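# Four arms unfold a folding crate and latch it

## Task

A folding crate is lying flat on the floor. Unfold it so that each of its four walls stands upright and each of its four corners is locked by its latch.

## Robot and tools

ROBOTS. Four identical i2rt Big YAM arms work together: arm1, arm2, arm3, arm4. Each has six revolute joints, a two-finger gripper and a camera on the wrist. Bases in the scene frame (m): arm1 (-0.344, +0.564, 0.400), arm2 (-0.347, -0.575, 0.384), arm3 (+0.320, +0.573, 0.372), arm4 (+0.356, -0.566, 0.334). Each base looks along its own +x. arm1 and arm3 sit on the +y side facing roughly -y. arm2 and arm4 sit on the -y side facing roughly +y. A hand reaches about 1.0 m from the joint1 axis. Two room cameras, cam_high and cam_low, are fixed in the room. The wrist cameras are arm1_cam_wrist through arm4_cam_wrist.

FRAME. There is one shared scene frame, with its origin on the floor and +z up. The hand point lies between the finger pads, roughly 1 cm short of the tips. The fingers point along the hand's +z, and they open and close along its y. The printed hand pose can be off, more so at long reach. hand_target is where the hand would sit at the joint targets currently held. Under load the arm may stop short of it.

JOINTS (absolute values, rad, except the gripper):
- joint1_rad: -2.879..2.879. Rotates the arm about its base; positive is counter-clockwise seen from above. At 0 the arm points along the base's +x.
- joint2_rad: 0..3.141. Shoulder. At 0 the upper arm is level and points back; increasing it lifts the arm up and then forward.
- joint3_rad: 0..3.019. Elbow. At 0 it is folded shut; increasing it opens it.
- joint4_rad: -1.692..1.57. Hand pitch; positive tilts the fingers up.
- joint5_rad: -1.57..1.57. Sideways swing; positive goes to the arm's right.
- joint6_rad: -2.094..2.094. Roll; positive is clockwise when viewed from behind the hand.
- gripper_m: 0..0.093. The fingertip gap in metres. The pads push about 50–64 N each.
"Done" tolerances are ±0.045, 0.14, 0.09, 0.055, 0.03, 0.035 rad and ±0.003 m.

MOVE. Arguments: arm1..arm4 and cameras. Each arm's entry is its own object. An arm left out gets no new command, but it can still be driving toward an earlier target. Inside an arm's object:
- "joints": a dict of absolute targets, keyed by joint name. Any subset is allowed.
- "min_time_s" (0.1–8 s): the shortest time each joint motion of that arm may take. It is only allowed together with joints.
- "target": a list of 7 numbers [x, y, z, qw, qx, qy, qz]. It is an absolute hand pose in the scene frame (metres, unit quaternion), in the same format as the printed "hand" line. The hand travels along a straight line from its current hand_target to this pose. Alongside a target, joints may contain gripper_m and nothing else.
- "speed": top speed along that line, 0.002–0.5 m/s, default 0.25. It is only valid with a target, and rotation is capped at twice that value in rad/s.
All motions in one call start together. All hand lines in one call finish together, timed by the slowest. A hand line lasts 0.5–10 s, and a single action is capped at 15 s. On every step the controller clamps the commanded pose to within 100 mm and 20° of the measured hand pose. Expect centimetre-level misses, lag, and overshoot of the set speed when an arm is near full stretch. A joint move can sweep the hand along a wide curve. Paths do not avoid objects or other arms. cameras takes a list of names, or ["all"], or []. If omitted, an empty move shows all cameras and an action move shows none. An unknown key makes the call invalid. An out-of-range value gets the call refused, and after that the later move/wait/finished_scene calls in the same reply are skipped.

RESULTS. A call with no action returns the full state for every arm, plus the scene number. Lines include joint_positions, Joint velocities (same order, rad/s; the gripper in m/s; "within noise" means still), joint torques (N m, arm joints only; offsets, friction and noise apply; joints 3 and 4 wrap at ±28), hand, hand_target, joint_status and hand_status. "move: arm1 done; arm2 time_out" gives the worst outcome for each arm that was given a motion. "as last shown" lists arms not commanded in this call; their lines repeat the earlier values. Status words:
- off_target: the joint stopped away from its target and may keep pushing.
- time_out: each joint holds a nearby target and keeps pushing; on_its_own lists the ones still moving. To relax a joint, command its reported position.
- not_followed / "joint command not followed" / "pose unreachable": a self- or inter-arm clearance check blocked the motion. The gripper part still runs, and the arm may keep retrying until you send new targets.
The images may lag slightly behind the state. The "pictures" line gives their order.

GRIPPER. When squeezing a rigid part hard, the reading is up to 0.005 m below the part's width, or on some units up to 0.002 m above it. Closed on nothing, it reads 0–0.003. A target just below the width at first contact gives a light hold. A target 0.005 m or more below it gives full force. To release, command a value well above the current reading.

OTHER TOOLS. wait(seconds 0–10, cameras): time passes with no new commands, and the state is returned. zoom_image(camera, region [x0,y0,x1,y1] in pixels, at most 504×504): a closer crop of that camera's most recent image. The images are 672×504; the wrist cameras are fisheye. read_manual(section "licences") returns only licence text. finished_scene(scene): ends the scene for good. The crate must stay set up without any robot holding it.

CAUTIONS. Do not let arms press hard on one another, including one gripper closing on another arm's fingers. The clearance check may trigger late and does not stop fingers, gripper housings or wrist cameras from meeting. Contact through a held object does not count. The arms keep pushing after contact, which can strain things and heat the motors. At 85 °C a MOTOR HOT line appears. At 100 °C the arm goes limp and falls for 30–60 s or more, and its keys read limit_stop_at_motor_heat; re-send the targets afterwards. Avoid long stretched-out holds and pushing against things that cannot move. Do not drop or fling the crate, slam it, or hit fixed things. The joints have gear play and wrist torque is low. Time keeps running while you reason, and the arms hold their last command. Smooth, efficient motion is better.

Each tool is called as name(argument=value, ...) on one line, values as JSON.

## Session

move()

zoom_image(camera="cam_high", region=[230, 220, 450, 420])

zoom_image(camera="cam_low", region=[210, 220, 490, 390])

Scene clock: 0.00 s.
Joint torques (N m): no reading
Motor temperatures (°C): arm1=[27 27 28 26 23 23 24] | arm2=[23 24 24 24 27 26 24] | arm3=[26 25 26 23 26 23 27] | arm4=[24 26 26 29 26 25 26]
Heat: arm1: hottest joint3_rad 28 °C; arm2: hottest joint5_rad 27 °C; arm3: hottest gripper 27 °C; arm4: hottest joint4_rad 29 °C.
Joint velocities: within noise
arm1.joint_positions: joint1_rad=+0.789 joint2_rad=+0.609 joint3_rad=+1.408 joint4_rad=-1.451 joint5_rad=+0.217 joint6_rad=-0.687 gripper_m=+0.09396
arm1.joint_status: not commanded
arm1.hand: x=-0.1883 y=+0.4177 z=+0.9285 quat_wxyz=(-0.292, -0.006, -0.892, +0.344) (m; scene frame)
arm1.hand_target: x=-0.1903 y=+0.4192 z=+0.9383 quat_wxyz=(-0.301, -0.007, -0.887, +0.350) (m; scene frame)
arm1.hand_status: not commanded
arm2.joint_positions: joint1_rad=-0.187 joint2_rad=+0.597 joint3_rad=+1.311 joint4_rad=-1.291 joint5_rad=+0.240 joint6_rad=-0.242 gripper_m=+0.09396
arm2.joint_status: not commanded
arm2.hand: x=-0.2313 y=-0.3616 z=+0.9012 quat_wxyz=(-0.466, +0.549, -0.680, -0.136) (m; scene frame)
arm2.hand_target: x=-0.2318 y=-0.3633 z=+0.9149 quat_wxyz=(-0.477, +0.543, -0.676, -0.143) (m; scene frame)
arm2.hand_status: not commanded
arm3.joint_positions: joint1_rad=+0.868 joint2_rad=+0.636 joint3_rad=+1.401 joint4_rad=-1.459 joint5_rad=+0.267 joint6_rad=-0.464 gripper_m=+0.09396
arm3.joint_status: not commanded
arm3.hand: x=+0.4150 y=+0.3713 z=+0.8920 quat_wxyz=(-0.249, -0.258, -0.861, +0.361) (m; scene frame)
arm3.hand_target: x=+0.4139 y=+0.3728 z=+0.9011 quat_wxyz=(-0.257, -0.258, -0.856, +0.367) (m; scene frame)
arm3.hand_status: not commanded
arm4.joint_positions: joint1_rad=-0.127 joint2_rad=+0.607 joint3_rad=+1.357 joint4_rad=-1.287 joint5_rad=+0.181 joint6_rad=-0.762 gripper_m=+0.09396
arm4.joint_status: not commanded
arm4.hand: x=+0.3685 y=-0.3250 z=+0.8718 quat_wxyz=(-0.478, +0.793, -0.350, -0.141) (m; scene frame)
arm4.hand_target: x=+0.3687 y=-0.3277 z=+0.8812 quat_wxyz=(-0.487, +0.788, -0.349, -0.145) (m; scene frame)
arm4.hand_status: not commanded
pictures: arm1_cam_wrist, arm2_cam_wrist, arm3_cam_wrist, arm4_cam_wrist, cam_high, cam_low

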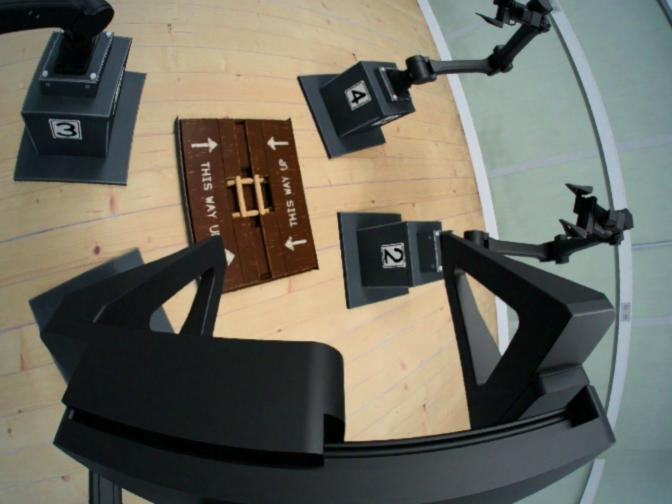

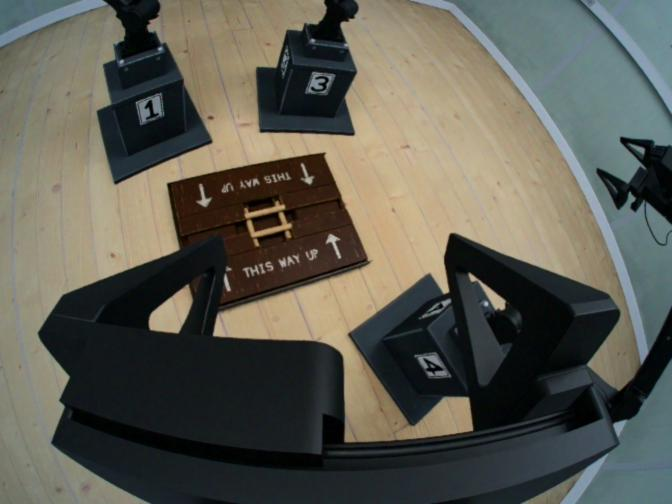

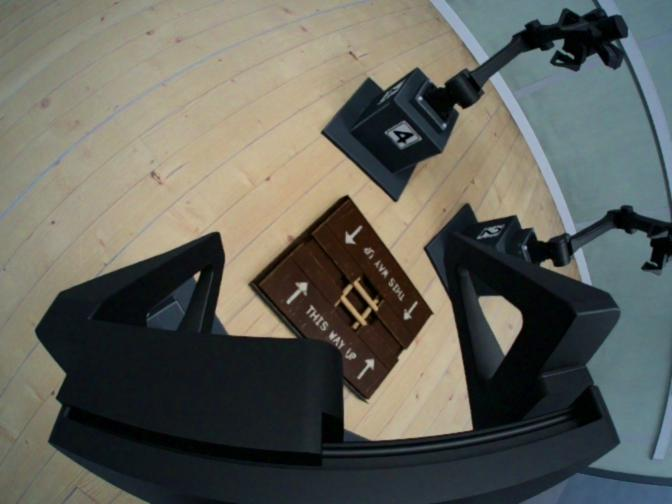

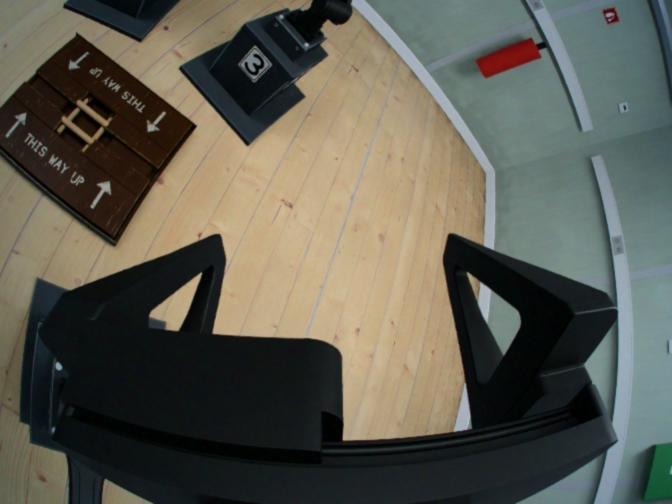

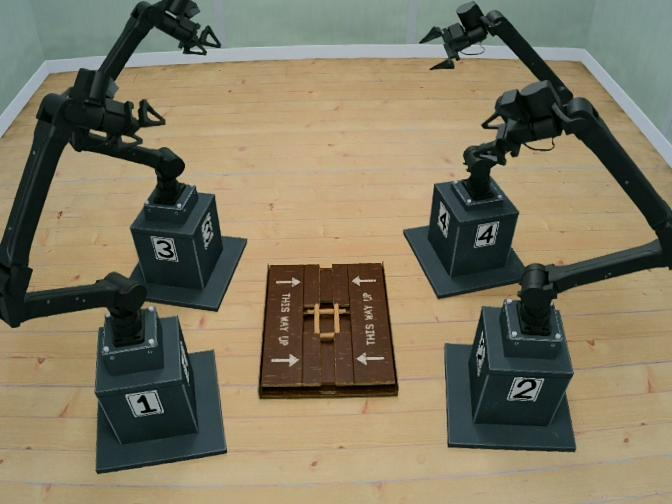

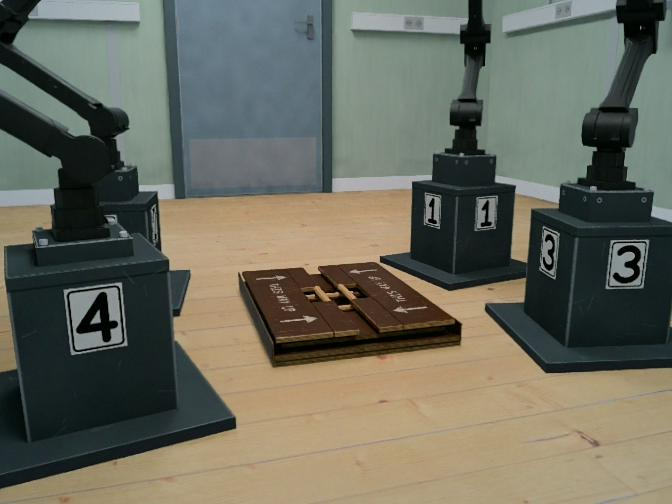

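Scaled by 2.291 from the camera's 672x504 image, which has a finer 960x720 frame.

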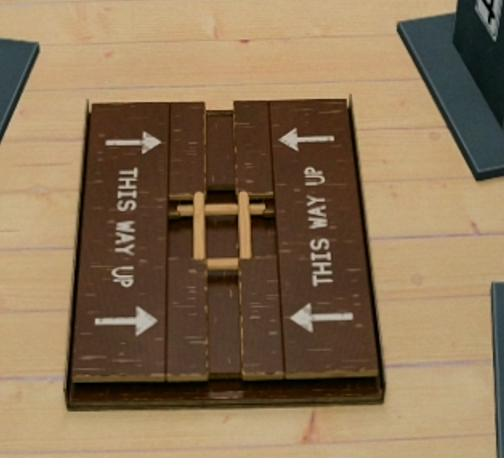

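Scaled by 1.800 from the camera's 672x504 image, which has a finer 960x720 frame.

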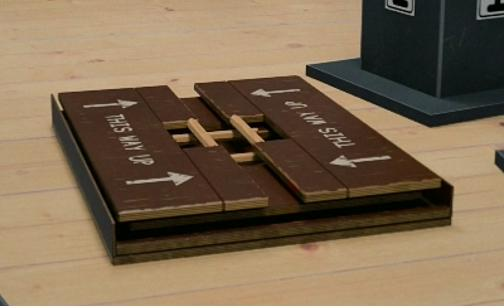

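move(arm3={"joints": {"joint1_rad": -0.33, "joint2_rad": 2.23, "joint3_rad": 1.68, "joint4_rad": -1.01, "joint5_rad": 0.0, "joint6_rad": 0.99, "gripper_m": 0.055}, "min_time_s": 2.0}, arm4={"joints": {"joint1_rad": 0.3, "joint2_rad": 1.3, "joint3_rad": 1.5, "joint4_rad": -1.68, "joint5_rad": 0.0, "joint6_rad": -0.9, "gripper_m": 0.055}, "min_time_s": 2.0}, arm2={"joints": {"joint1_rad": -0.3, "joint2_rad": 1.3, "joint3_rad": 1.5, "joint4_rad": -1.68, "joint5_rad": 0.0, "joint6_rad": -0.43, "gripper_m": 0.055}, "min_time_s": 2.0}, cameras=[])

move(arm3={"target": [-0.037, 0.0305, 0.12, 0, 1, 0, 0], "speed": 0.25}, cameras=["arm3_cam_wrist", "cam_high"])

Scene clock: 17.67 s.
Joint torques (N m): arm1=[-0.15 1.14 8.23 2.17 0.2 0.11] | arm2=[-0.91 -10.93 10.56 0.05 -0.14 -0.12] | arm3=[0.56 -19.19 8.87 0.55 0.09 0.15] | arm4=[1.79 -9.05 14.09 -0.42 -0.2 -0.09]
Motor temperatures (°C): arm1=[27 27 29 26 23 23 24] | arm2=[23 24 25 24 27 26 24] | arm3=[26 25 28 23 26 23 27] | arm4=[24 26 28 29 26 25 26]
Heat: arm1: hottest joint3_rad 29 °C; arm2: hottest joint5_rad 27 °C; arm3: hottest joint3_rad 28 °C; arm4: hottest joint4_rad 29 °C.
move: arm2 done; arm3 done; arm4 done
Joint velocities: within noise
arm1: as last shown
arm2.joint_positions: joint1_rad=-0.292 joint2_rad=+1.312 joint3_rad=+1.450 joint4_rad=-1.670 joint5_rad=+0.011 joint6_rad=-0.413 gripper_m=+0.05513
arm2.joint_status: all done
arm2.hand: x=-0.1875 y=-0.2317 z=+0.7032 quat_wxyz=(-0.021, +0.702, -0.712, -0.002) (m; scene frame)
arm2.hand_target: x=-0.1821 y=-0.2268 z=+0.7225 quat_wxyz=(-0.039, +0.701, -0.712, -0.010) (m; scene frame)
arm2.hand_status: not commanded
arm3.joint_positions: joint1_rad=-0.340 joint2_rad=+2.234 joint3_rad=+1.638 joint4_rad=-1.020 joint5_rad=+0.003 joint6_rad=+0.981 gripper_m=+0.05513
arm3.joint_status: all done
arm3.hand: x=-0.0039 y=+0.0532 z=+0.2953 quat_wxyz=(+0.020, -1.000, -0.017, -0.012) (m; scene frame)
arm3.hand_target: x=-0.0080 y=+0.0326 z=+0.3032 quat_wxyz=(+0.001, -1.000, -0.018, -0.002) (m; scene frame)
arm3.hand_status: not commanded
arm4.joint_positions: joint1_rad=+0.286 joint2_rad=+1.306 joint3_rad=+1.449 joint4_rad=-1.671 joint5_rad=+0.010 joint6_rad=-0.883 gripper_m=+0.05507
arm4.joint_status: all done
arm4.hand: x=+0.1793 y=-0.2332 z=+0.6550 quat_wxyz=(-0.021, +0.995, -0.097, -0.008) (m; scene frame)
arm4.hand_target: x=+0.1735 y=-0.2272 z=+0.6724 quat_wxyz=(-0.035, +0.996, -0.086, -0.018) (m; scene frame)
arm4.hand_status: not commanded
pictures: none
No camera images: "cameras" was empty.

Scene clock: 19.37 s.
Joint torques (N m): arm1=[0.26 1.38 8.16 2.36 0.19 0.08] | arm2=[-0.85 -10.93 10.56 0.02 -0.14 -0.12] | arm3=[-1.49 -18.55 7.79 0.61 0.11 0.13] | arm4=[2.14 -9.05 14.09 -0.42 -0.2 -0.1]
Motor temperatures (°C): arm1=[27 27 29 26 23 23 24] | arm2=[23 24 26 24 27 26 24] | arm3=[26 25 29 23 26 23 27] | arm4=[24 26 28 29 26 25 26]
Heat: arm1: hottest joint3_rad 29 °C; arm2: hottest joint5_rad 27 °C; arm3: hottest joint3_rad 29 °C; arm4: hottest joint4_rad 29 °C.
move: arm3 off_target
Joint velocities: within noise
arm1, arm2, arm4: as last shown
arm3.joint_positions: joint1_rad=-0.362 joint2_rad=+2.561 joint3_rad=+1.760 joint4_rad=-0.781 joint5_rad=+0.003 joint6_rad=+0.981 gripper_m=+0.05513
arm3.joint_status: not commanded
arm3.hand: x=-0.0287 y=+0.0386 z=+0.1298 quat_wxyz=(+0.005, -1.000, -0.006, -0.003) (m; scene frame)
arm3.hand_target: x=-0.0409 y=+0.0346 z=+0.1211 quat_wxyz=(-0.001, -1.000, +0.004, +0.001) (m; scene frame)
arm3.hand_status: off_target (0.015 m and 1.0 deg from the pose sent, 0.180 m and 3.3 deg at the start)
pictures: arm3_cam_wrist, cam_high

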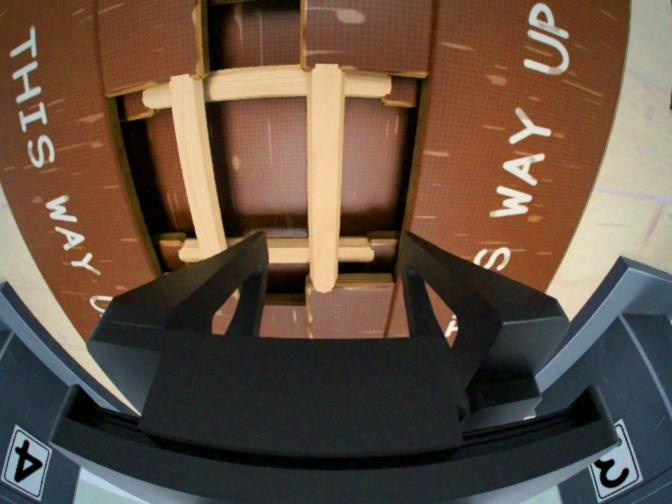

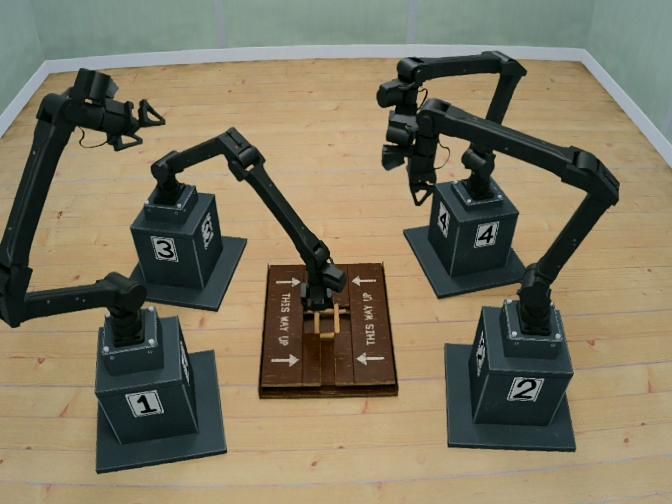

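move(arm3={"target": [-0.034, 0.0285, 0.046, 0, 1, 0, 0], "speed": 0.15}, cameras=[])

move(arm3={"joints": {"gripper_m": 0.010}}, cameras=["arm3_cam_wrist"])

move(arm3={"target": [-0.035, 0.0500, 0.133, 0, 1, 0, 0], "speed": 0.14}, cameras=["arm3_cam_wrist"])

move(arm3={"target": [-0.035, 0.0735, 0.185, 0, 1, 0, 0], "speed": 0.14}, cameras=[])

move(arm3={"target": [-0.035, 0.1135, 0.225, 0, 1, 0, 0], "speed": 0.14}, cameras=["arm3_cam_wrist"])

Scene clock: 24.00 s.
Joint torques (N m): arm1=[-0.15 1.61 8.21 2.39 0.21 0.13] | arm2=[-0.85 -10.93 10.55 0.05 -0.14 -0.12] | arm3=[-0.73 -18.49 7.17 0.49 0.2 0.14] | arm4=[2.14 -9.05 14.09 -0.43 -0.2 -0.09]
Motor temperatures (°C): arm1=[27 27 29 26 23 23 24] | arm2=[23 24 26 24 27 26 24] | arm3=[26 26 29 23 26 23 27] | arm4=[24 26 29 29 26 25 26]
Heat: arm1: hottest joint3_rad 29 °C; arm2: hottest joint5_rad 27 °C; arm3: hottest joint3_rad 29 °C; arm4: hottest joint3_rad 29 °C.
move: arm3 off_target
Joint velocities: within noise
arm1, arm2, arm4: as last shown
arm3.joint_positions: joint1_rad=-0.363 joint2_rad=+2.725 joint3_rad=+1.863 joint4_rad=-0.721 joint5_rad=+0.003 joint6_rad=+0.987 gripper_m=+0.05512
arm3.joint_status: not commanded
arm3.hand: x=-0.0305 y=+0.0373 z=+0.0541 quat_wxyz=(+0.006, -1.000, -0.002, -0.003) (m; scene frame)
arm3.hand_target: x=-0.0341 y=+0.0300 z=+0.0459 quat_wxyz=(+0.000, -1.000, +0.001, +0.000) (m; scene frame)
arm3.hand_status: off_target (0.012 m and 0.8 deg from the pose sent, 0.085 m and 1.0 deg at the start)
pictures: none
No camera images: "cameras" was empty.

Scene clock: 24.67 s.
Joint torques (N m): arm1=[-0.03 1.26 8.21 2.44 0.15 0.13] | arm2=[-0.91 -10.93 10.56 0.05 -0.14 -0.12] | arm3=[-0.38 -18.73 6.98 0.53 0.23 0.11] | arm4=[2.14 -9 14.09 -0.42 -0.2 -0.1]
Motor temperatures (°C): arm1=[27 27 29 26 23 23 24] | arm2=[23 24 26 24 27 26 24] | arm3=[26 26 29 23 26 23 27] | arm4=[24 26 29 29 26 25 26]
Heat: arm1: hottest joint3_rad 29 °C; arm2: hottest joint5_rad 27 °C; arm3: hottest joint3_rad 29 °C; arm4: hottest joint3_rad 29 °C.
move: arm3 off_target
Joint velocities: within noise
arm1, arm2, arm4: as last shown
arm3.joint_positions: joint1_rad=-0.362 joint2_rad=+2.725 joint3_rad=+1.863 joint4_rad=-0.716 joint5_rad=+0.000 joint6_rad=+1.000 gripper_m=+0.01645
arm3.joint_status: gripper_m off_target (ended at +0.01648, target +0.01000)
arm3.hand: x=-0.0298 y=+0.0355 z=+0.0541 quat_wxyz=(+0.003, -1.000, +0.003, -0.003) (m; scene frame)
arm3.hand_target: x=-0.0335 y=+0.0288 z=+0.0457 quat_wxyz=(-0.002, -1.000, +0.005, +0.001) (m; scene frame)
arm3.hand_status: not commanded
pictures: arm3_cam_wrist

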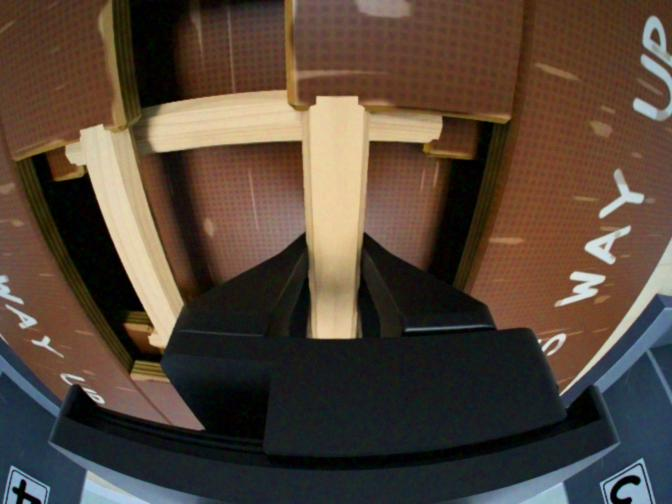

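Scene clock: 25.97 s.
Joint torques (N m): arm1=[-0.03 1.67 8.23 2.18 0.23 0.13] | arm2=[-0.85 -10.93 10.56 0.05 -0.14 -0.12] | arm3=[-1.55 -24.18 3.15 -1.76 0.39 -0.12] | arm4=[2.14 -9.05 14.09 -0.4 -0.2 -0.09]
Motor temperatures (°C): arm1=[27 27 30 26 23 23 24] | arm2=[23 24 26 24 27 26 24] | arm3=[26 26 29 23 26 23 27] | arm4=[24 26 29 29 26 25 26]
Heat: arm1: hottest joint3_rad 30 °C; arm2: hottest joint5_rad 27 °C; arm3: hottest joint3_rad 29 °C; arm4: hottest joint3_rad 29 °C.
move: arm3 off_target
Joint velocities: within noise
arm1, arm2, arm4: as last shown
arm3.joint_positions: joint1_rad=-0.368 joint2_rad=+2.595 joint3_rad=+1.745 joint4_rad=-0.698 joint5_rad=-0.003 joint6_rad=+0.993 gripper_m=+0.01642
arm3.joint_status: not commanded
arm3.hand: x=-0.0307 y=+0.0406 z=+0.1051 quat_wxyz=(-0.011, -1.000, +0.003, +0.004) (m; scene frame)
arm3.hand_target: x=-0.0371 y=+0.0483 z=+0.1321 quat_wxyz=(-0.002, -1.000, +0.001, +0.002) (m; scene frame)
arm3.hand_status: off_target (0.030 m and 1.3 deg from the pose sent, 0.080 m and 0.6 deg at the start)
pictures: arm3_cam_wrist

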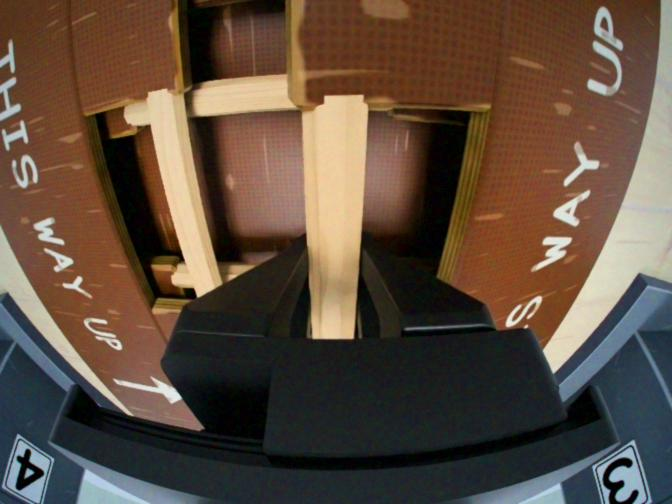

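Scene clock: 27.00 s.
Joint torques (N m): arm1=[-0.26 1.08 8.14 2.24 0.19 0.13] | arm2=[-0.91 -10.93 10.55 0.03 -0.14 -0.12] | arm3=[-1.61 -25 2.97 -2.33 0.58 -0.14] | arm4=[2.14 -9.05 14.09 -0.42 -0.2 -0.09]
Motor temperatures (°C): arm1=[27 27 30 26 23 23 24] | arm2=[23 24 26 24 27 26 24] | arm3=[26 26 29 23 26 23 27] | arm4=[24 26 29 29 26 25 26]
Heat: arm1: hottest joint3_rad 30 °C; arm2: hottest joint5_rad 27 °C; arm3: hottest joint3_rad 29 °C; arm4: hottest joint3_rad 29 °C.
move: arm3 off_target
Joint velocities: within noise
arm1, arm2, arm4: as last shown
arm3.joint_positions: joint1_rad=-0.385 joint2_rad=+2.469 joint3_rad=+1.630 joint4_rad=-0.701 joint5_rad=-0.011 joint6_rad=+0.975 gripper_m=+0.01623
arm3.joint_status: not commanded
arm3.hand: x=-0.0300 y=+0.0585 z=+0.1518 quat_wxyz=(-0.016, -1.000, +0.002, +0.003) (m; scene frame)
arm3.hand_target: x=-0.0343 y=+0.0712 z=+0.1828 quat_wxyz=(-0.001, -1.000, -0.001, +0.000) (m; scene frame)
arm3.hand_status: off_target (0.037 m and 1.9 deg from the pose sent, 0.087 m and 1.3 deg at the start)
pictures: none
No camera images: "cameras" was empty.

Scene clock: 28.17 s.
Joint torques (N m): arm1=[0.03 1.73 8.27 2.19 0.18 0.11] | arm2=[-0.91 -10.99 10.56 0.06 -0.14 -0.12] | arm3=[-1.73 -23.18 2.93 -2.26 0.82 -0.17] | arm4=[2.14 -9.05 14.09 -0.42 -0.2 -0.09]
Motor temperatures (°C): arm1=[27 27 30 26 23 23 24] | arm2=[23 24 26 24 27 26 24] | arm3=[26 26 29 23 26 23 27] | arm4=[24 26 29 29 26 25 26]
Heat: arm1: hottest joint3_rad 30 °C; arm2: hottest joint5_rad 27 °C; arm3: hottest joint3_rad 29 °C; arm4: hottest joint3_rad 29 °C.
move: arm3 off_target
Joint velocities: within noise
arm1, arm2, arm4: as last shown
arm3.joint_positions: joint1_rad=-0.419 joint2_rad=+2.326 joint3_rad=+1.487 joint4_rad=-0.702 joint5_rad=-0.015 joint6_rad=+0.938 gripper_m=+0.01670
arm3.joint_status: not commanded
arm3.hand: x=-0.0290 y=+0.0941 z=+0.1981 quat_wxyz=(-0.016, -1.000, +0.001, +0.001) (m; scene frame)
arm3.hand_target: x=-0.0315 y=+0.1102 z=+0.2234 quat_wxyz=(+0.000, -1.000, -0.004, +0.000) (m; scene frame)
arm3.hand_status: off_target (0.034 m and 1.9 deg from the pose sent, 0.092 m and 1.9 deg at the start)
pictures: arm3_cam_wrist

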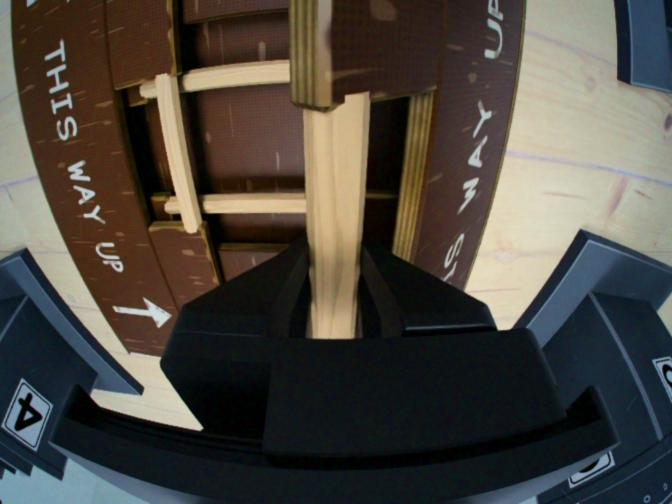

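move(arm3={"target": [-0.036, 0.171, 0.250, 0, 1, 0, 0], "speed": 0.14}, arm4={"target": [-0.0235, -0.04, 0.28, 0, 1, 0, 0], "speed": 0.35}, cameras=[])

move(arm3={"target": [-0.036, 0.221, 0.253, 0, 1, 0, 0], "speed": 0.12}, arm4={"target": [-0.0235, -0.005, 0.13, 0, 1, 0, 0], "speed": 0.25}, cameras=[])

move(arm3={"target": [-0.036, 0.252, 0.248, 0, 1, 0, 0], "speed": 0.08}, cameras=["arm3_cam_wrist", "arm4_cam_wrist", "cam_low"])

Scene clock: 33.73 s.
Joint torques (N m): arm1=[-0.15 1.55 8.18 2.33 0.21 0.16] | arm2=[-0.79 -10.93 10.54 0.03 -0.14 -0.12] | arm3=[-2.08 -20.19 2.92 -0.77 0.75 -0.27] | arm4=[1.96 -20.31 11.95 -0.55 -0.23 -0.1]
Motor temperatures (°C): arm1=[27 27 30 26 23 23 24] | arm2=[23 24 27 24 27 26 24] | arm3=[26 26 28 23 26 23 27] | arm4=[24 26 29 29 26 25 26]
Heat: arm1: hottest joint3_rad 30 °C; arm2: hottest joint3_rad 27 °C; arm3: hottest joint3_rad 28 °C; arm4: hottest joint3_rad 29 °C.
move: arm3 off_target; arm4 off_target
Joint velocities: within noise
arm1.joint_positions: joint1_rad=+0.789 joint2_rad=+0.609 joint3_rad=+1.408 joint4_rad=-1.451 joint5_rad=+0.217 joint6_rad=-0.687 gripper_m=+0.09396
arm1.joint_status: not commanded
arm1.hand: x=-0.1883 y=+0.4177 z=+0.9285 quat_wxyz=(-0.292, -0.006, -0.892, +0.344) (m; scene frame)
arm1.hand_target: x=-0.1903 y=+0.4192 z=+0.9383 quat_wxyz=(-0.301, -0.007, -0.887, +0.350) (m; scene frame)
arm1.hand_status: not commanded
arm2: as last shown
arm3.joint_positions: joint1_rad=-0.478 joint2_rad=+2.180 joint3_rad=+1.325 joint4_rad=-0.699 joint5_rad=-0.015 joint6_rad=+0.880 gripper_m=+0.01647
arm3.joint_status: not commanded
arm3.hand: x=-0.0285 y=+0.1503 z=+0.2362 quat_wxyz=(-0.011, -1.000, +0.002, -0.002) (m; scene frame)
arm3.hand_target: x=-0.0350 y=+0.1690 z=+0.2490 quat_wxyz=(-0.001, -1.000, -0.001, -0.001) (m; scene frame)
arm3.hand_status: off_target (0.026 m and 1.3 deg from the pose sent, 0.093 m and 1.9 deg at the start)
arm4.joint_positions: joint1_rad=+0.415 joint2_rad=+2.231 joint3_rad=+1.688 joint4_rad=-1.039 joint5_rad=+0.005 joint6_rad=-0.921 gripper_m=+0.05507
arm4.joint_status: not commanded
arm4.hand: x=-0.0116 y=-0.0517 z=+0.2773 quat_wxyz=(+0.003, +1.000, -0.014, +0.005) (m; scene frame)
arm4.hand_target: x=-0.0220 y=-0.0444 z=+0.2780 quat_wxyz=(-0.001, +1.000, -0.002, +0.001) (m; scene frame)
arm4.hand_status: off_target (0.017 m and 1.7 deg from the pose sent, 0.468 m and 11.5 deg at the start)
pictures: none
No camera images: "cameras" was empty.

Scene clock: 35.33 s.
Joint torques (N m): arm1=[0.15 0.79 8.25 2.32 0.22 0.14] | arm2=[-0.85 -10.99 10.55 0.06 -0.14 -0.12] | arm3=[-4.31 -17.9 2.39 -0.61 1.14 -0.3] | arm4=[1.38 -22.53 10.91 -0.17 -0.24 -0.1]
Motor temperatures (°C): arm1=[27 27 30 26 23 23 24] | arm2=[23 24 27 24 27 26 24] | arm3=[26 27 28 23 26 23 28] | arm4=[24 26 30 29 26 25 26]
Heat: arm1: hottest joint3_rad 30 °C; arm2: hottest joint3_rad 27 °C; arm3: hottest joint3_rad 28 °C; arm4: hottest joint3_rad 30 °C.
move: arm3 off_target; arm4 off_target
Joint velocities: within noise
arm1: as last shown
arm2.joint_positions: joint1_rad=-0.292 joint2_rad=+1.312 joint3_rad=+1.450 joint4_rad=-1.670 joint5_rad=+0.011 joint6_rad=-0.413 gripper_m=+0.05513
arm2.joint_status: not commanded
arm2.hand: x=-0.1875 y=-0.2317 z=+0.7032 quat_wxyz=(-0.021, +0.702, -0.712, -0.002) (m; scene frame)
arm2.hand_target: x=-0.1821 y=-0.2268 z=+0.7225 quat_wxyz=(-0.039, +0.701, -0.712, -0.010) (m; scene frame)
arm2.hand_status: not commanded
arm3.joint_positions: joint1_rad=-0.532 joint2_rad=+2.096 joint3_rad=+1.203 joint4_rad=-0.642 joint5_rad=-0.026 joint6_rad=+0.820 gripper_m=+0.01647
arm3.joint_status: not commanded
arm3.hand: x=-0.0292 y=+0.1902 z=+0.2493 quat_wxyz=(-0.022, -1.000, -0.002, +0.001) (m; scene frame)
arm3.hand_target: x=-0.0359 y=+0.2192 z=+0.2532 quat_wxyz=(-0.001, -1.000, +0.000, +0.000) (m; scene frame)
arm3.hand_status: off_target (0.032 m and 2.5 deg from the pose sent, 0.073 m and 1.3 deg at the start)
arm4.joint_positions: joint1_rad=+0.390 joint2_rad=+2.542 joint3_rad=+1.856 joint4_rad=-0.900 joint5_rad=+0.002 joint6_rad=-0.958 gripper_m=+0.05507
arm4.joint_status: not commanded
arm4.hand: x=-0.0172 y=-0.0168 z=+0.1323 quat_wxyz=(+0.006, +1.000, -0.008, +0.005) (m; scene frame)
arm4.hand_target: x=-0.0205 y=-0.0049 z=+0.1309 quat_wxyz=(-0.001, +1.000, -0.002, -0.001) (m; scene frame)
arm4.hand_status: off_target (0.014 m and 1.3 deg from the pose sent, 0.155 m and 1.7 deg at the start)
pictures: none
No camera images: "cameras" was empty.

Scene clock: 36.40 s.
Joint torques (N m): arm1=[-0.09 1.49 8.24 2.43 0.19 0.15] | arm2=[-0.85 -10.99 10.56 0.05 -0.14 -0.12] | arm3=[-4.37 -15.68 2.19 -0.44 1.41 -0.36] | arm4=[1.2 -22.71 10.74 -0.16 -0.24 -0.1]
Motor temperatures (°C): arm1=[27 27 30 26 23 23 24] | arm2=[23 24 27 24 27 26 24] | arm3=[26 27 28 23 26 23 28] | arm4=[24 27 30 29 26 25 26]
Heat: arm1: hottest joint3_rad 30 °C; arm2: hottest joint3_rad 27 °C; arm3: hottest joint3_rad 28 °C; arm4: hottest joint3_rad 30 °C.
move: arm3 off_target
Joint velocities: within noise
arm1, arm2, arm4: as last shown
arm3.joint_positions: joint1_rad=-0.571 joint2_rad=+2.055 joint3_rad=+1.133 joint4_rad=-0.606 joint5_rad=-0.037 joint6_rad=+0.779 gripper_m=+0.01647
arm3.joint_status: not commanded
arm3.hand: x=-0.0287 y=+0.2162 z=+0.2527 quat_wxyz=(-0.028, -1.000, -0.003, +0.001) (m; scene frame)
arm3.hand_target: x=-0.0341 y=+0.2506 z=+0.2483 quat_wxyz=(+0.000, -1.000, +0.000, -0.002) (m; scene frame)
arm3.hand_status: off_target (0.037 m and 3.3 deg from the pose sent, 0.062 m and 2.5 deg at the start)
pictures: arm3_cam_wrist, arm4_cam_wrist, cam_low

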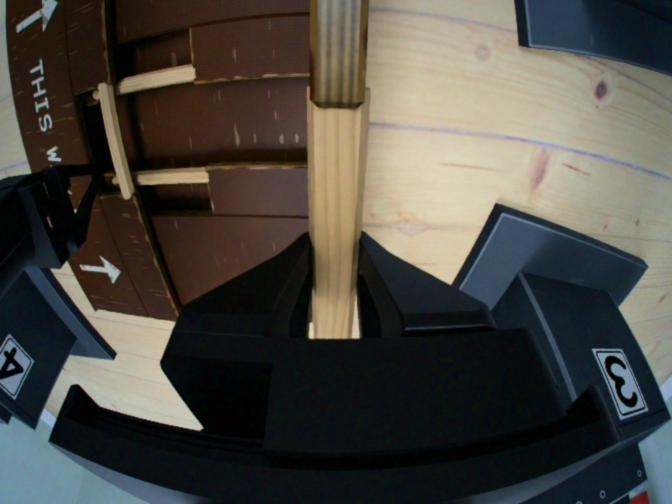

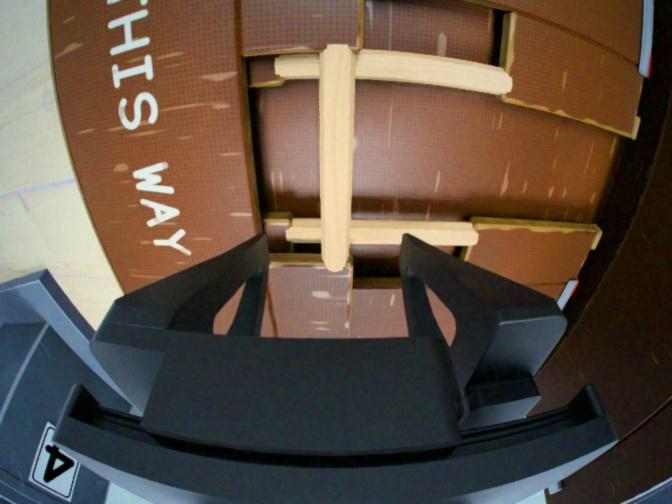

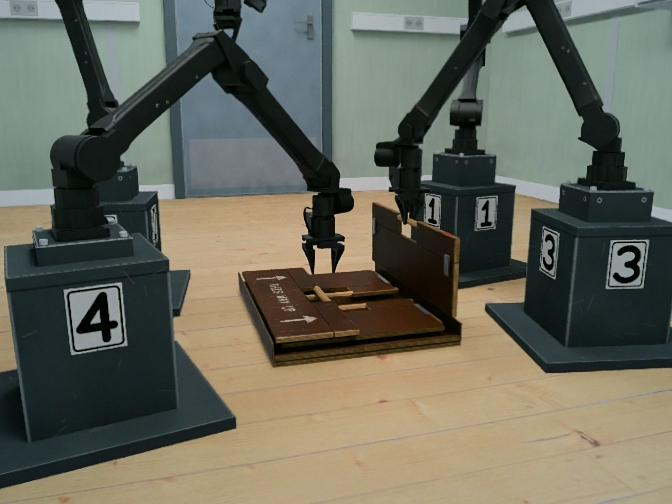

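move(arm4={"target": [-0.022, -0.004, 0.044, 0, 1, 0, 0], "speed": 0.15}, cameras=[])

move(arm4={"joints": {"gripper_m": 0.010}}, cameras=["arm4_cam_wrist"])

move(arm4={"target": [-0.022, -0.030, 0.132, 0, 1, 0, 0], "speed": 0.14}, cameras=["arm4_cam_wrist"])

move(arm4={"target": [-0.022, -0.056, 0.184, 0, 1, 0, 0], "speed": 0.14}, cameras=[])

move(arm4={"target": [-0.023, -0.097, 0.225, 0, 1, 0, 0], "speed": 0.14}, cameras=["arm4_cam_wrist"])

move(arm4={"target": [-0.023, -0.151, 0.250, 0, 1, 0, 0], "speed": 0.14}, arm2={"target": [-0.071, 0.035, 0.42, 0, 0.7071, -0.7071, 0], "speed": 0.3}, cameras=[])

move(arm4={"target": [-0.024, -0.200, 0.253, 0, 1, 0, 0], "speed": 0.12}, arm2={"target": [-0.071, 0.0276, 0.12, 0, 0.7071, -0.7071, 0], "speed": 0.3}, cameras=["arm2_cam_wrist", "arm4_cam_wrist", "cam_low"])

Scene clock: 44.83 s.
Joint torques (N m): arm1=[-0.38 1.44 8.27 2.21 0.19 0.14] | arm2=[-0.85 -10.93 10.54 0.03 -0.14 -0.12] | arm3=[-4.07 -15.91 2.18 -0.39 1.43 -0.38] | arm4=[1.32 -22.71 10.1 0.09 -0.22 -0.1]
Motor temperatures (°C): arm1=[27 27 30 26 23 23 24] | arm2=[23 24 28 24 27 26 24] | arm3=[26 27 28 23 27 23 28] | arm4=[24 28 30 29 26 25 26]
Heat: arm1: hottest joint3_rad 30 °C; arm2: hottest joint3_rad 28 °C; arm3: hottest joint3_rad 28 °C; arm4: hottest joint3_rad 30 °C.
move: arm4 off_target
Joint velocities: within noise
arm1, arm2, arm3: as last shown
arm4.joint_positions: joint1_rad=+0.390 joint2_rad=+2.714 joint3_rad=+1.951 joint4_rad=-0.827 joint5_rad=+0.002 joint6_rad=-0.961 gripper_m=+0.05507
arm4.joint_status: not commanded
arm4.hand: x=-0.0181 y=-0.0155 z=+0.0481 quat_wxyz=(+0.007, +1.000, -0.006, +0.006) (m; scene frame)
arm4.hand_target: x=-0.0214 y=-0.0048 z=+0.0445 quat_wxyz=(+0.000, +1.000, +0.000, +0.000) (m; scene frame)
arm4.hand_status: off_target (0.013 m and 1.3 deg from the pose sent, 0.089 m and 1.3 deg at the start)
pictures: none
No camera images: "cameras" was empty.

Scene clock: 45.50 s.
Joint torques (N m): arm1=[-0.26 1.32 8.21 2.17 0.16 0.13] | arm2=[-0.91 -10.99 10.55 0.05 -0.14 -0.12] | arm3=[-4.72 -15.79 2.07 -0.49 1.43 -0.36] | arm4=[1.32 -23.06 10.09 0.12 -0.18 -0.1]
Motor temperatures (°C): arm1=[27 27 30 26 23 23 24] | arm2=[23 24 28 24 27 26 24] | arm3=[26 27 28 23 27 23 28] | arm4=[24 28 30 29 26 25 26]
Heat: arm1: hottest joint3_rad 30 °C; arm2: hottest joint3_rad 28 °C; arm3: hottest joint3_rad 28 °C; arm4: hottest joint3_rad 30 °C.
move: arm4 off_target
Joint velocities: within noise
arm1, arm2, arm3: as last shown
arm4.joint_positions: joint1_rad=+0.390 joint2_rad=+2.714 joint3_rad=+1.951 joint4_rad=-0.828 joint5_rad=-0.003 joint6_rad=-0.961 gripper_m=+0.01670
arm4.joint_status: gripper_m off_target (ended at +0.01673, target +0.01000)
arm4.hand: x=-0.0186 y=-0.0163 z=+0.0481 quat_wxyz=(+0.009, +1.000, -0.006, +0.005) (m; scene frame)
arm4.hand_target: x=-0.0219 y=-0.0051 z=+0.0445 quat_wxyz=(+0.001, +1.000, +0.000, -0.001) (m; scene frame)
arm4.hand_status: not commanded
pictures: arm4_cam_wrist

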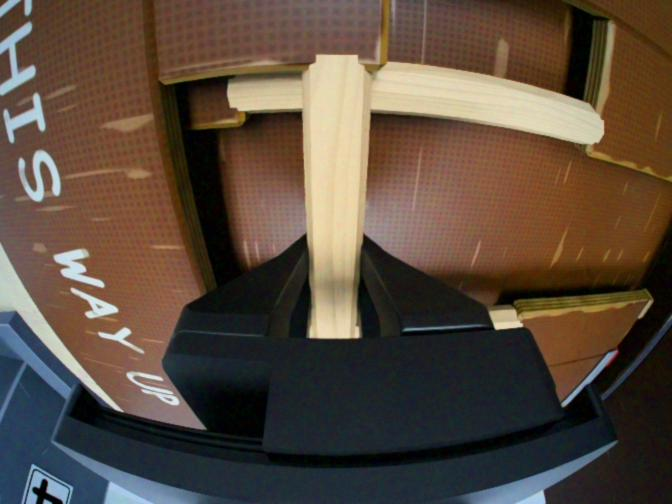

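Scene clock: 46.80 s.
Joint torques (N m): arm1=[-0.09 1.08 8.18 2.11 0.22 0.14] | arm2=[-0.85 -10.99 10.55 0.03 -0.14 -0.12] | arm3=[-4.13 -15.85 2.1 -0.39 1.45 -0.36] | arm4=[2.43 -27.87 6.17 -1.94 -0.22 0.02]
Motor temperatures (°C): arm1=[27 27 30 26 23 23 24] | arm2=[23 24 28 24 27 26 24] | arm3=[26 27 28 23 27 23 28] | arm4=[24 28 30 29 26 25 26]
Heat: arm1: hottest joint3_rad 30 °C; arm2: hottest joint3_rad 28 °C; arm3: hottest joint3_rad 28 °C; arm4: hottest joint3_rad 30 °C.
move: arm4 off_target
Joint velocities: within noise
arm1, arm2, arm3: as last shown
arm4.joint_positions: joint1_rad=+0.396 joint2_rad=+2.567 joint3_rad=+1.816 joint4_rad=-0.802 joint5_rad=+0.005 joint6_rad=-0.950 gripper_m=+0.01634
arm4.joint_status: not commanded
arm4.hand: x=-0.0178 y=-0.0222 z=+0.1052 quat_wxyz=(-0.009, +1.000, -0.008, -0.003) (m; scene frame)
arm4.hand_target: x=-0.0225 y=-0.0265 z=+0.1304 quat_wxyz=(-0.004, +1.000, +0.000, -0.001) (m; scene frame)
arm4.hand_status: off_target (0.028 m and 1.4 deg from the pose sent, 0.085 m and 1.4 deg at the start)
pictures: arm4_cam_wrist

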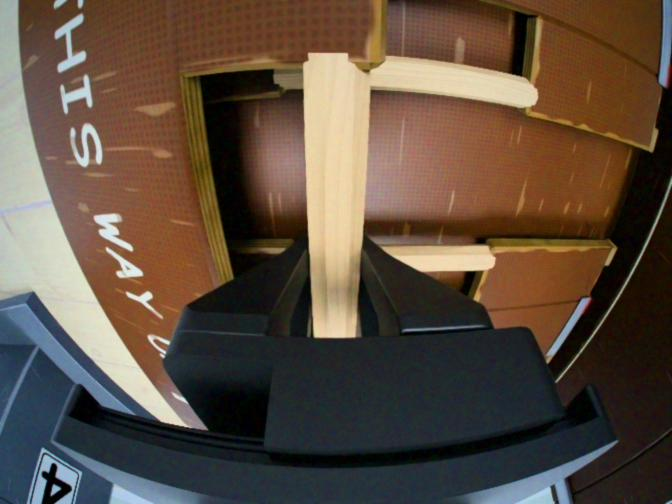

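Scene clock: 47.87 s.
Joint torques (N m): arm1=[0.09 1.38 8.27 2.25 0.22 0.12] | arm2=[-0.85 -10.99 10.56 0.05 -0.14 -0.12] | arm3=[-4.48 -16.15 2.13 -0.4 1.44 -0.35] | arm4=[2.78 -27.63 6.16 -2.95 -0.57 0.1]
Motor temperatures (°C): arm1=[27 27 30 26 23 23 24] | arm2=[23 24 28 24 27 26 24] | arm3=[26 27 28 23 27 23 28] | arm4=[24 28 30 29 26 25 26]
Heat: arm1: hottest joint3_rad 30 °C; arm2: hottest joint3_rad 28 °C; arm3: hottest joint3_rad 28 °C; arm4: hottest joint3_rad 30 °C.
move: arm4 off_target
Joint velocities: within noise
arm1, arm2, arm3: as last shown
arm4.joint_positions: joint1_rad=+0.418 joint2_rad=+2.441 joint3_rad=+1.702 joint4_rad=-0.807 joint5_rad=+0.014 joint6_rad=-0.932 gripper_m=+0.01636
arm4.joint_status: not commanded
arm4.hand: x=-0.0185 y=-0.0427 z=+0.1520 quat_wxyz=(-0.014, +1.000, -0.007, -0.002) (m; scene frame)
arm4.hand_target: x=-0.0231 y=-0.0548 z=+0.1820 quat_wxyz=(-0.001, +1.000, +0.001, +0.001) (m; scene frame)
arm4.hand_status: off_target (0.035 m and 1.8 deg from the pose sent, 0.086 m and 1.4 deg at the start)
pictures: none
No camera images: "cameras" was empty.

Scene clock: 48.97 s.
Joint torques (N m): arm1=[-0.26 1.03 8.31 2.28 0.16 0.14] | arm2=[-0.85 -10.93 10.55 0.06 -0.14 -0.12] | arm3=[-4.19 -16.03 2.13 -0.55 1.49 -0.37] | arm4=[2.73 -25.82 6.39 -2.24 -0.58 0.07]
Motor temperatures (°C): arm1=[27 27 30 26 23 23 24] | arm2=[23 25 28 24 27 26 24] | arm3=[26 27 28 23 27 23 28] | arm4=[24 28 30 29 26 25 26]
Heat: arm1: hottest joint3_rad 30 °C; arm2: hottest joint3_rad 28 °C; arm3: hottest joint3_rad 28 °C; arm4: hottest joint3_rad 30 °C.
move: arm4 off_target
Joint velocities: within noise
arm1, arm2, arm3: as last shown
arm4.joint_positions: joint1_rad=+0.459 joint2_rad=+2.297 joint3_rad=+1.560 joint4_rad=-0.824 joint5_rad=+0.013 joint6_rad=-0.889 gripper_m=+0.01647
arm4.joint_status: not commanded
arm4.hand: x=-0.0188 y=-0.0859 z=+0.1983 quat_wxyz=(-0.008, +1.000, -0.008, +0.002) (m; scene frame)
arm4.hand_target: x=-0.0232 y=-0.0959 z=+0.2239 quat_wxyz=(+0.000, +1.000, +0.000, +0.000) (m; scene frame)
arm4.hand_status: off_target (0.029 m and 1.3 deg from the pose sent, 0.091 m and 1.8 deg at the start)
pictures: arm4_cam_wrist

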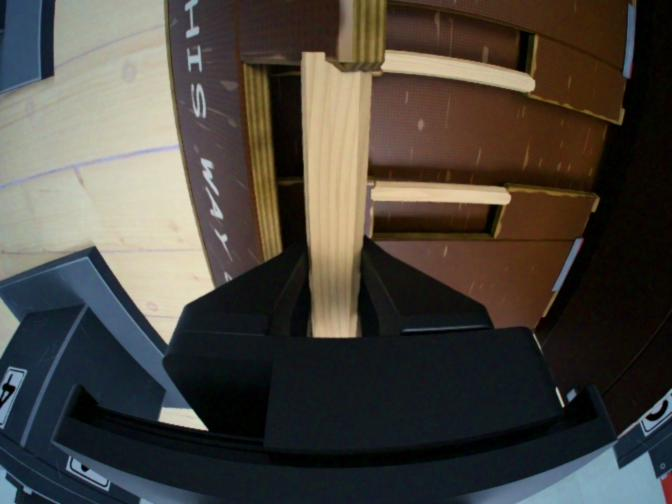

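Scene clock: 51.37 s.
Joint torques (N m): arm1=[-0.03 1.73 8.21 2.24 0.15 0.11] | arm2=[0.09 -24.35 9.78 0.01 -0.15 -0.13] | arm3=[-4.54 -16.26 2.09 -0.36 1.43 -0.34] | arm4=[3.02 -24 5.78 -1.65 -0.57 0.09]
Motor temperatures (°C): arm1=[27 27 31 26 23 23 24] | arm2=[23 25 28 24 27 26 24] | arm3=[26 27 28 23 27 23 28] | arm4=[24 29 30 29 26 25 26]
Heat: arm1: hottest joint3_rad 31 °C; arm2: hottest joint3_rad 28 °C; arm3: hottest joint3_rad 28 °C; arm4: hottest joint3_rad 30 °C.
move: arm2 off_target; arm4 off_target
Joint velocities: within noise
arm1.joint_positions: joint1_rad=+0.789 joint2_rad=+0.609 joint3_rad=+1.408 joint4_rad=-1.451 joint5_rad=+0.217 joint6_rad=-0.687 gripper_m=+0.09396
arm1.joint_status: not commanded
arm1.hand: x=-0.1883 y=+0.4177 z=+0.9285 quat_wxyz=(-0.292, -0.006, -0.892, +0.344) (m; scene frame)
arm1.hand_target: x=-0.1903 y=+0.4192 z=+0.9383 quat_wxyz=(-0.301, -0.007, -0.887, +0.350) (m; scene frame)
arm1.hand_status: not commanded
arm2.joint_positions: joint1_rad=-0.292 joint2_rad=+2.208 joint3_rad=+1.860 joint4_rad=-1.262 joint5_rad=+0.002 joint6_rad=-0.417 gripper_m=+0.05513
arm2.joint_status: not commanded
arm2.hand: x=-0.0757 y=+0.0170 z=+0.4009 quat_wxyz=(+0.017, +0.703, -0.711, +0.008) (m; scene frame)
arm2.hand_target: x=-0.0711 y=+0.0314 z=+0.4191 quat_wxyz=(-0.001, +0.707, -0.707, +0.000) (m; scene frame)
arm2.hand_status: off_target (0.027 m and 2.3 deg from the pose sent, 0.406 m and 2.5 deg at the start)
arm3: as last shown
arm4.joint_positions: joint1_rad=+0.516 joint2_rad=+2.170 joint3_rad=+1.411 joint4_rad=-0.805 joint5_rad=+0.013 joint6_rad=-0.829 gripper_m=+0.01618
arm4.joint_status: not commanded
arm4.hand: x=-0.0196 y=-0.1371 z=+0.2287 quat_wxyz=(-0.007, +1.000, -0.009, +0.002) (m; scene frame)
arm4.hand_target: x=-0.0237 y=-0.1493 z=+0.2501 quat_wxyz=(-0.001, +1.000, -0.001, -0.001) (m; scene frame)
arm4.hand_status: off_target (0.026 m and 1.3 deg from the pose sent, 0.083 m and 1.3 deg at the start)
pictures: none
No camera images: "cameras" was empty.

Scene clock: 53.00 s.
Joint torques (N m): arm1=[0.26 1.44 8.27 2.26 0.18 0.11] | arm2=[-0.03 -24 6.89 0.73 -0.09 -0.09] | arm3=[-4.42 -16.09 2.15 -0.29 1.46 -0.38] | arm4=[3.66 -22.12 5.14 -1.76 -0.97 0.16]
Motor temperatures (°C): arm1=[27 27 31 26 23 23 24] | arm2=[23 25 28 24 27 26 24] | arm3=[26 27 28 23 28 23 28] | arm4=[24 29 30 29 26 25 27]
Heat: arm1: hottest joint3_rad 31 °C; arm2: hottest joint3_rad 28 °C; arm3: hottest joint3_rad 28 °C; arm4: hottest joint3_rad 30 °C.
move: arm2 not_followed; arm4 off_target
Joint velocities: within noise
arm1: as last shown
arm2.joint_positions: joint1_rad=-0.292 joint2_rad=+2.277 joint3_rad=+1.786 joint4_rad=-1.087 joint5_rad=+0.002 joint6_rad=-0.418 gripper_m=+0.05513
arm2.joint_status: not commanded
arm2.on_its_own: joint3_rad is held at +1.794, not at its first target +1.906; joint4_rad is held at -1.075, not at its first target -1.271
arm2.hand: x=-0.0743 y=+0.0200 z=+0.3311 quat_wxyz=(+0.002, +0.704, -0.711, +0.002) (m; scene frame)
arm2.hand_target: x=-0.0726 y=+0.0248 z=+0.3294 quat_wxyz=(-0.003, +0.705, -0.709, -0.001) (m; scene frame)
arm2.hand_status: not_followed (0.211 m and 0.7 deg from the pose sent, 0.281 m and 2.3 deg at the start; pose on its path clipped on 32 of 49 steps)
arm3.joint_positions: joint1_rad=-0.571 joint2_rad=+2.055 joint3_rad=+1.133 joint4_rad=-0.606 joint5_rad=-0.037 joint6_rad=+0.779 gripper_m=+0.01647
arm3.joint_status: not commanded
arm3.hand: x=-0.0287 y=+0.2162 z=+0.2527 quat_wxyz=(-0.028, -1.000, -0.003, +0.001) (m; scene frame)
arm3.hand_target: x=-0.0341 y=+0.2506 z=+0.2483 quat_wxyz=(+0.000, -1.000, +0.000, -0.002) (m; scene frame)
arm3.hand_status: not commanded
arm4.joint_positions: joint1_rad=+0.571 joint2_rad=+2.093 joint3_rad=+1.291 joint4_rad=-0.752 joint5_rad=+0.027 joint6_rad=-0.774 gripper_m=+0.01634
arm4.joint_status: not commanded
arm4.hand: x=-0.0194 y=-0.1787 z=+0.2370 quat_wxyz=(-0.016, +1.000, -0.009, +0.003) (m; scene frame)
arm4.hand_target: x=-0.0232 y=-0.1991 z=+0.2519 quat_wxyz=(+0.000, +1.000, +0.000, +0.001) (m; scene frame)
arm4.hand_status: off_target (0.027 m and 2.1 deg from the pose sent, 0.068 m and 1.3 deg at the start)
pictures: arm2_cam_wrist, arm4_cam_wrist, cam_low
led back after a hold (arm2 arm): the arm was led back toward your command in small steps, so it may still be short of it.
pose unreachable (arm2 arm): on one or more control steps of this call this arm could not follow its commanded pose, so it was not sent that pose on those steps. On the call's last step it was still not sent that pose. It may still have moved: this result reports where it is.
cause: moving toward the commanded pose would bring a part of the arm too close to another arm (this arm's wrist camera and the arm3 arm's wrist (the part past joint 4), 18 mm apart when this arm was first held).

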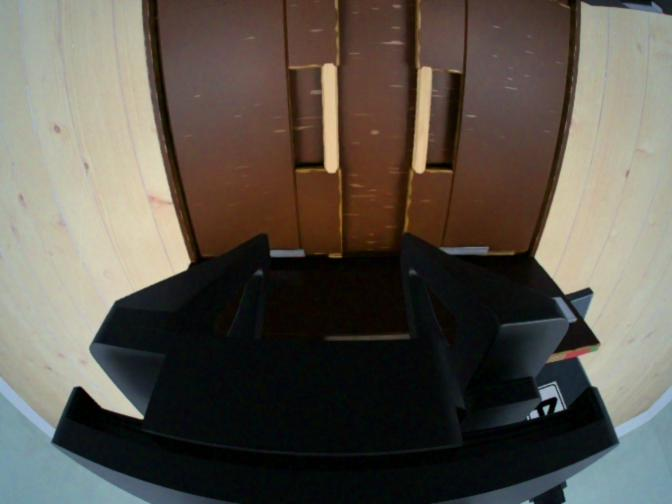

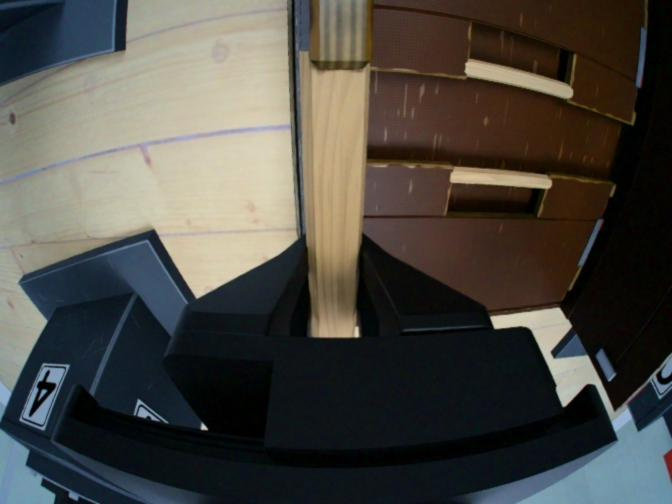

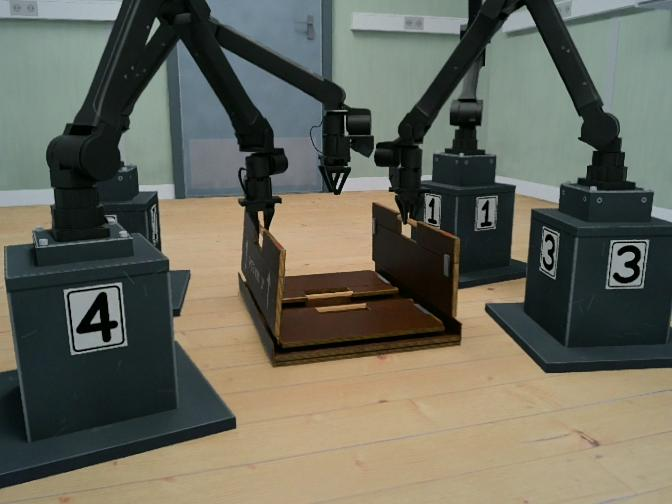

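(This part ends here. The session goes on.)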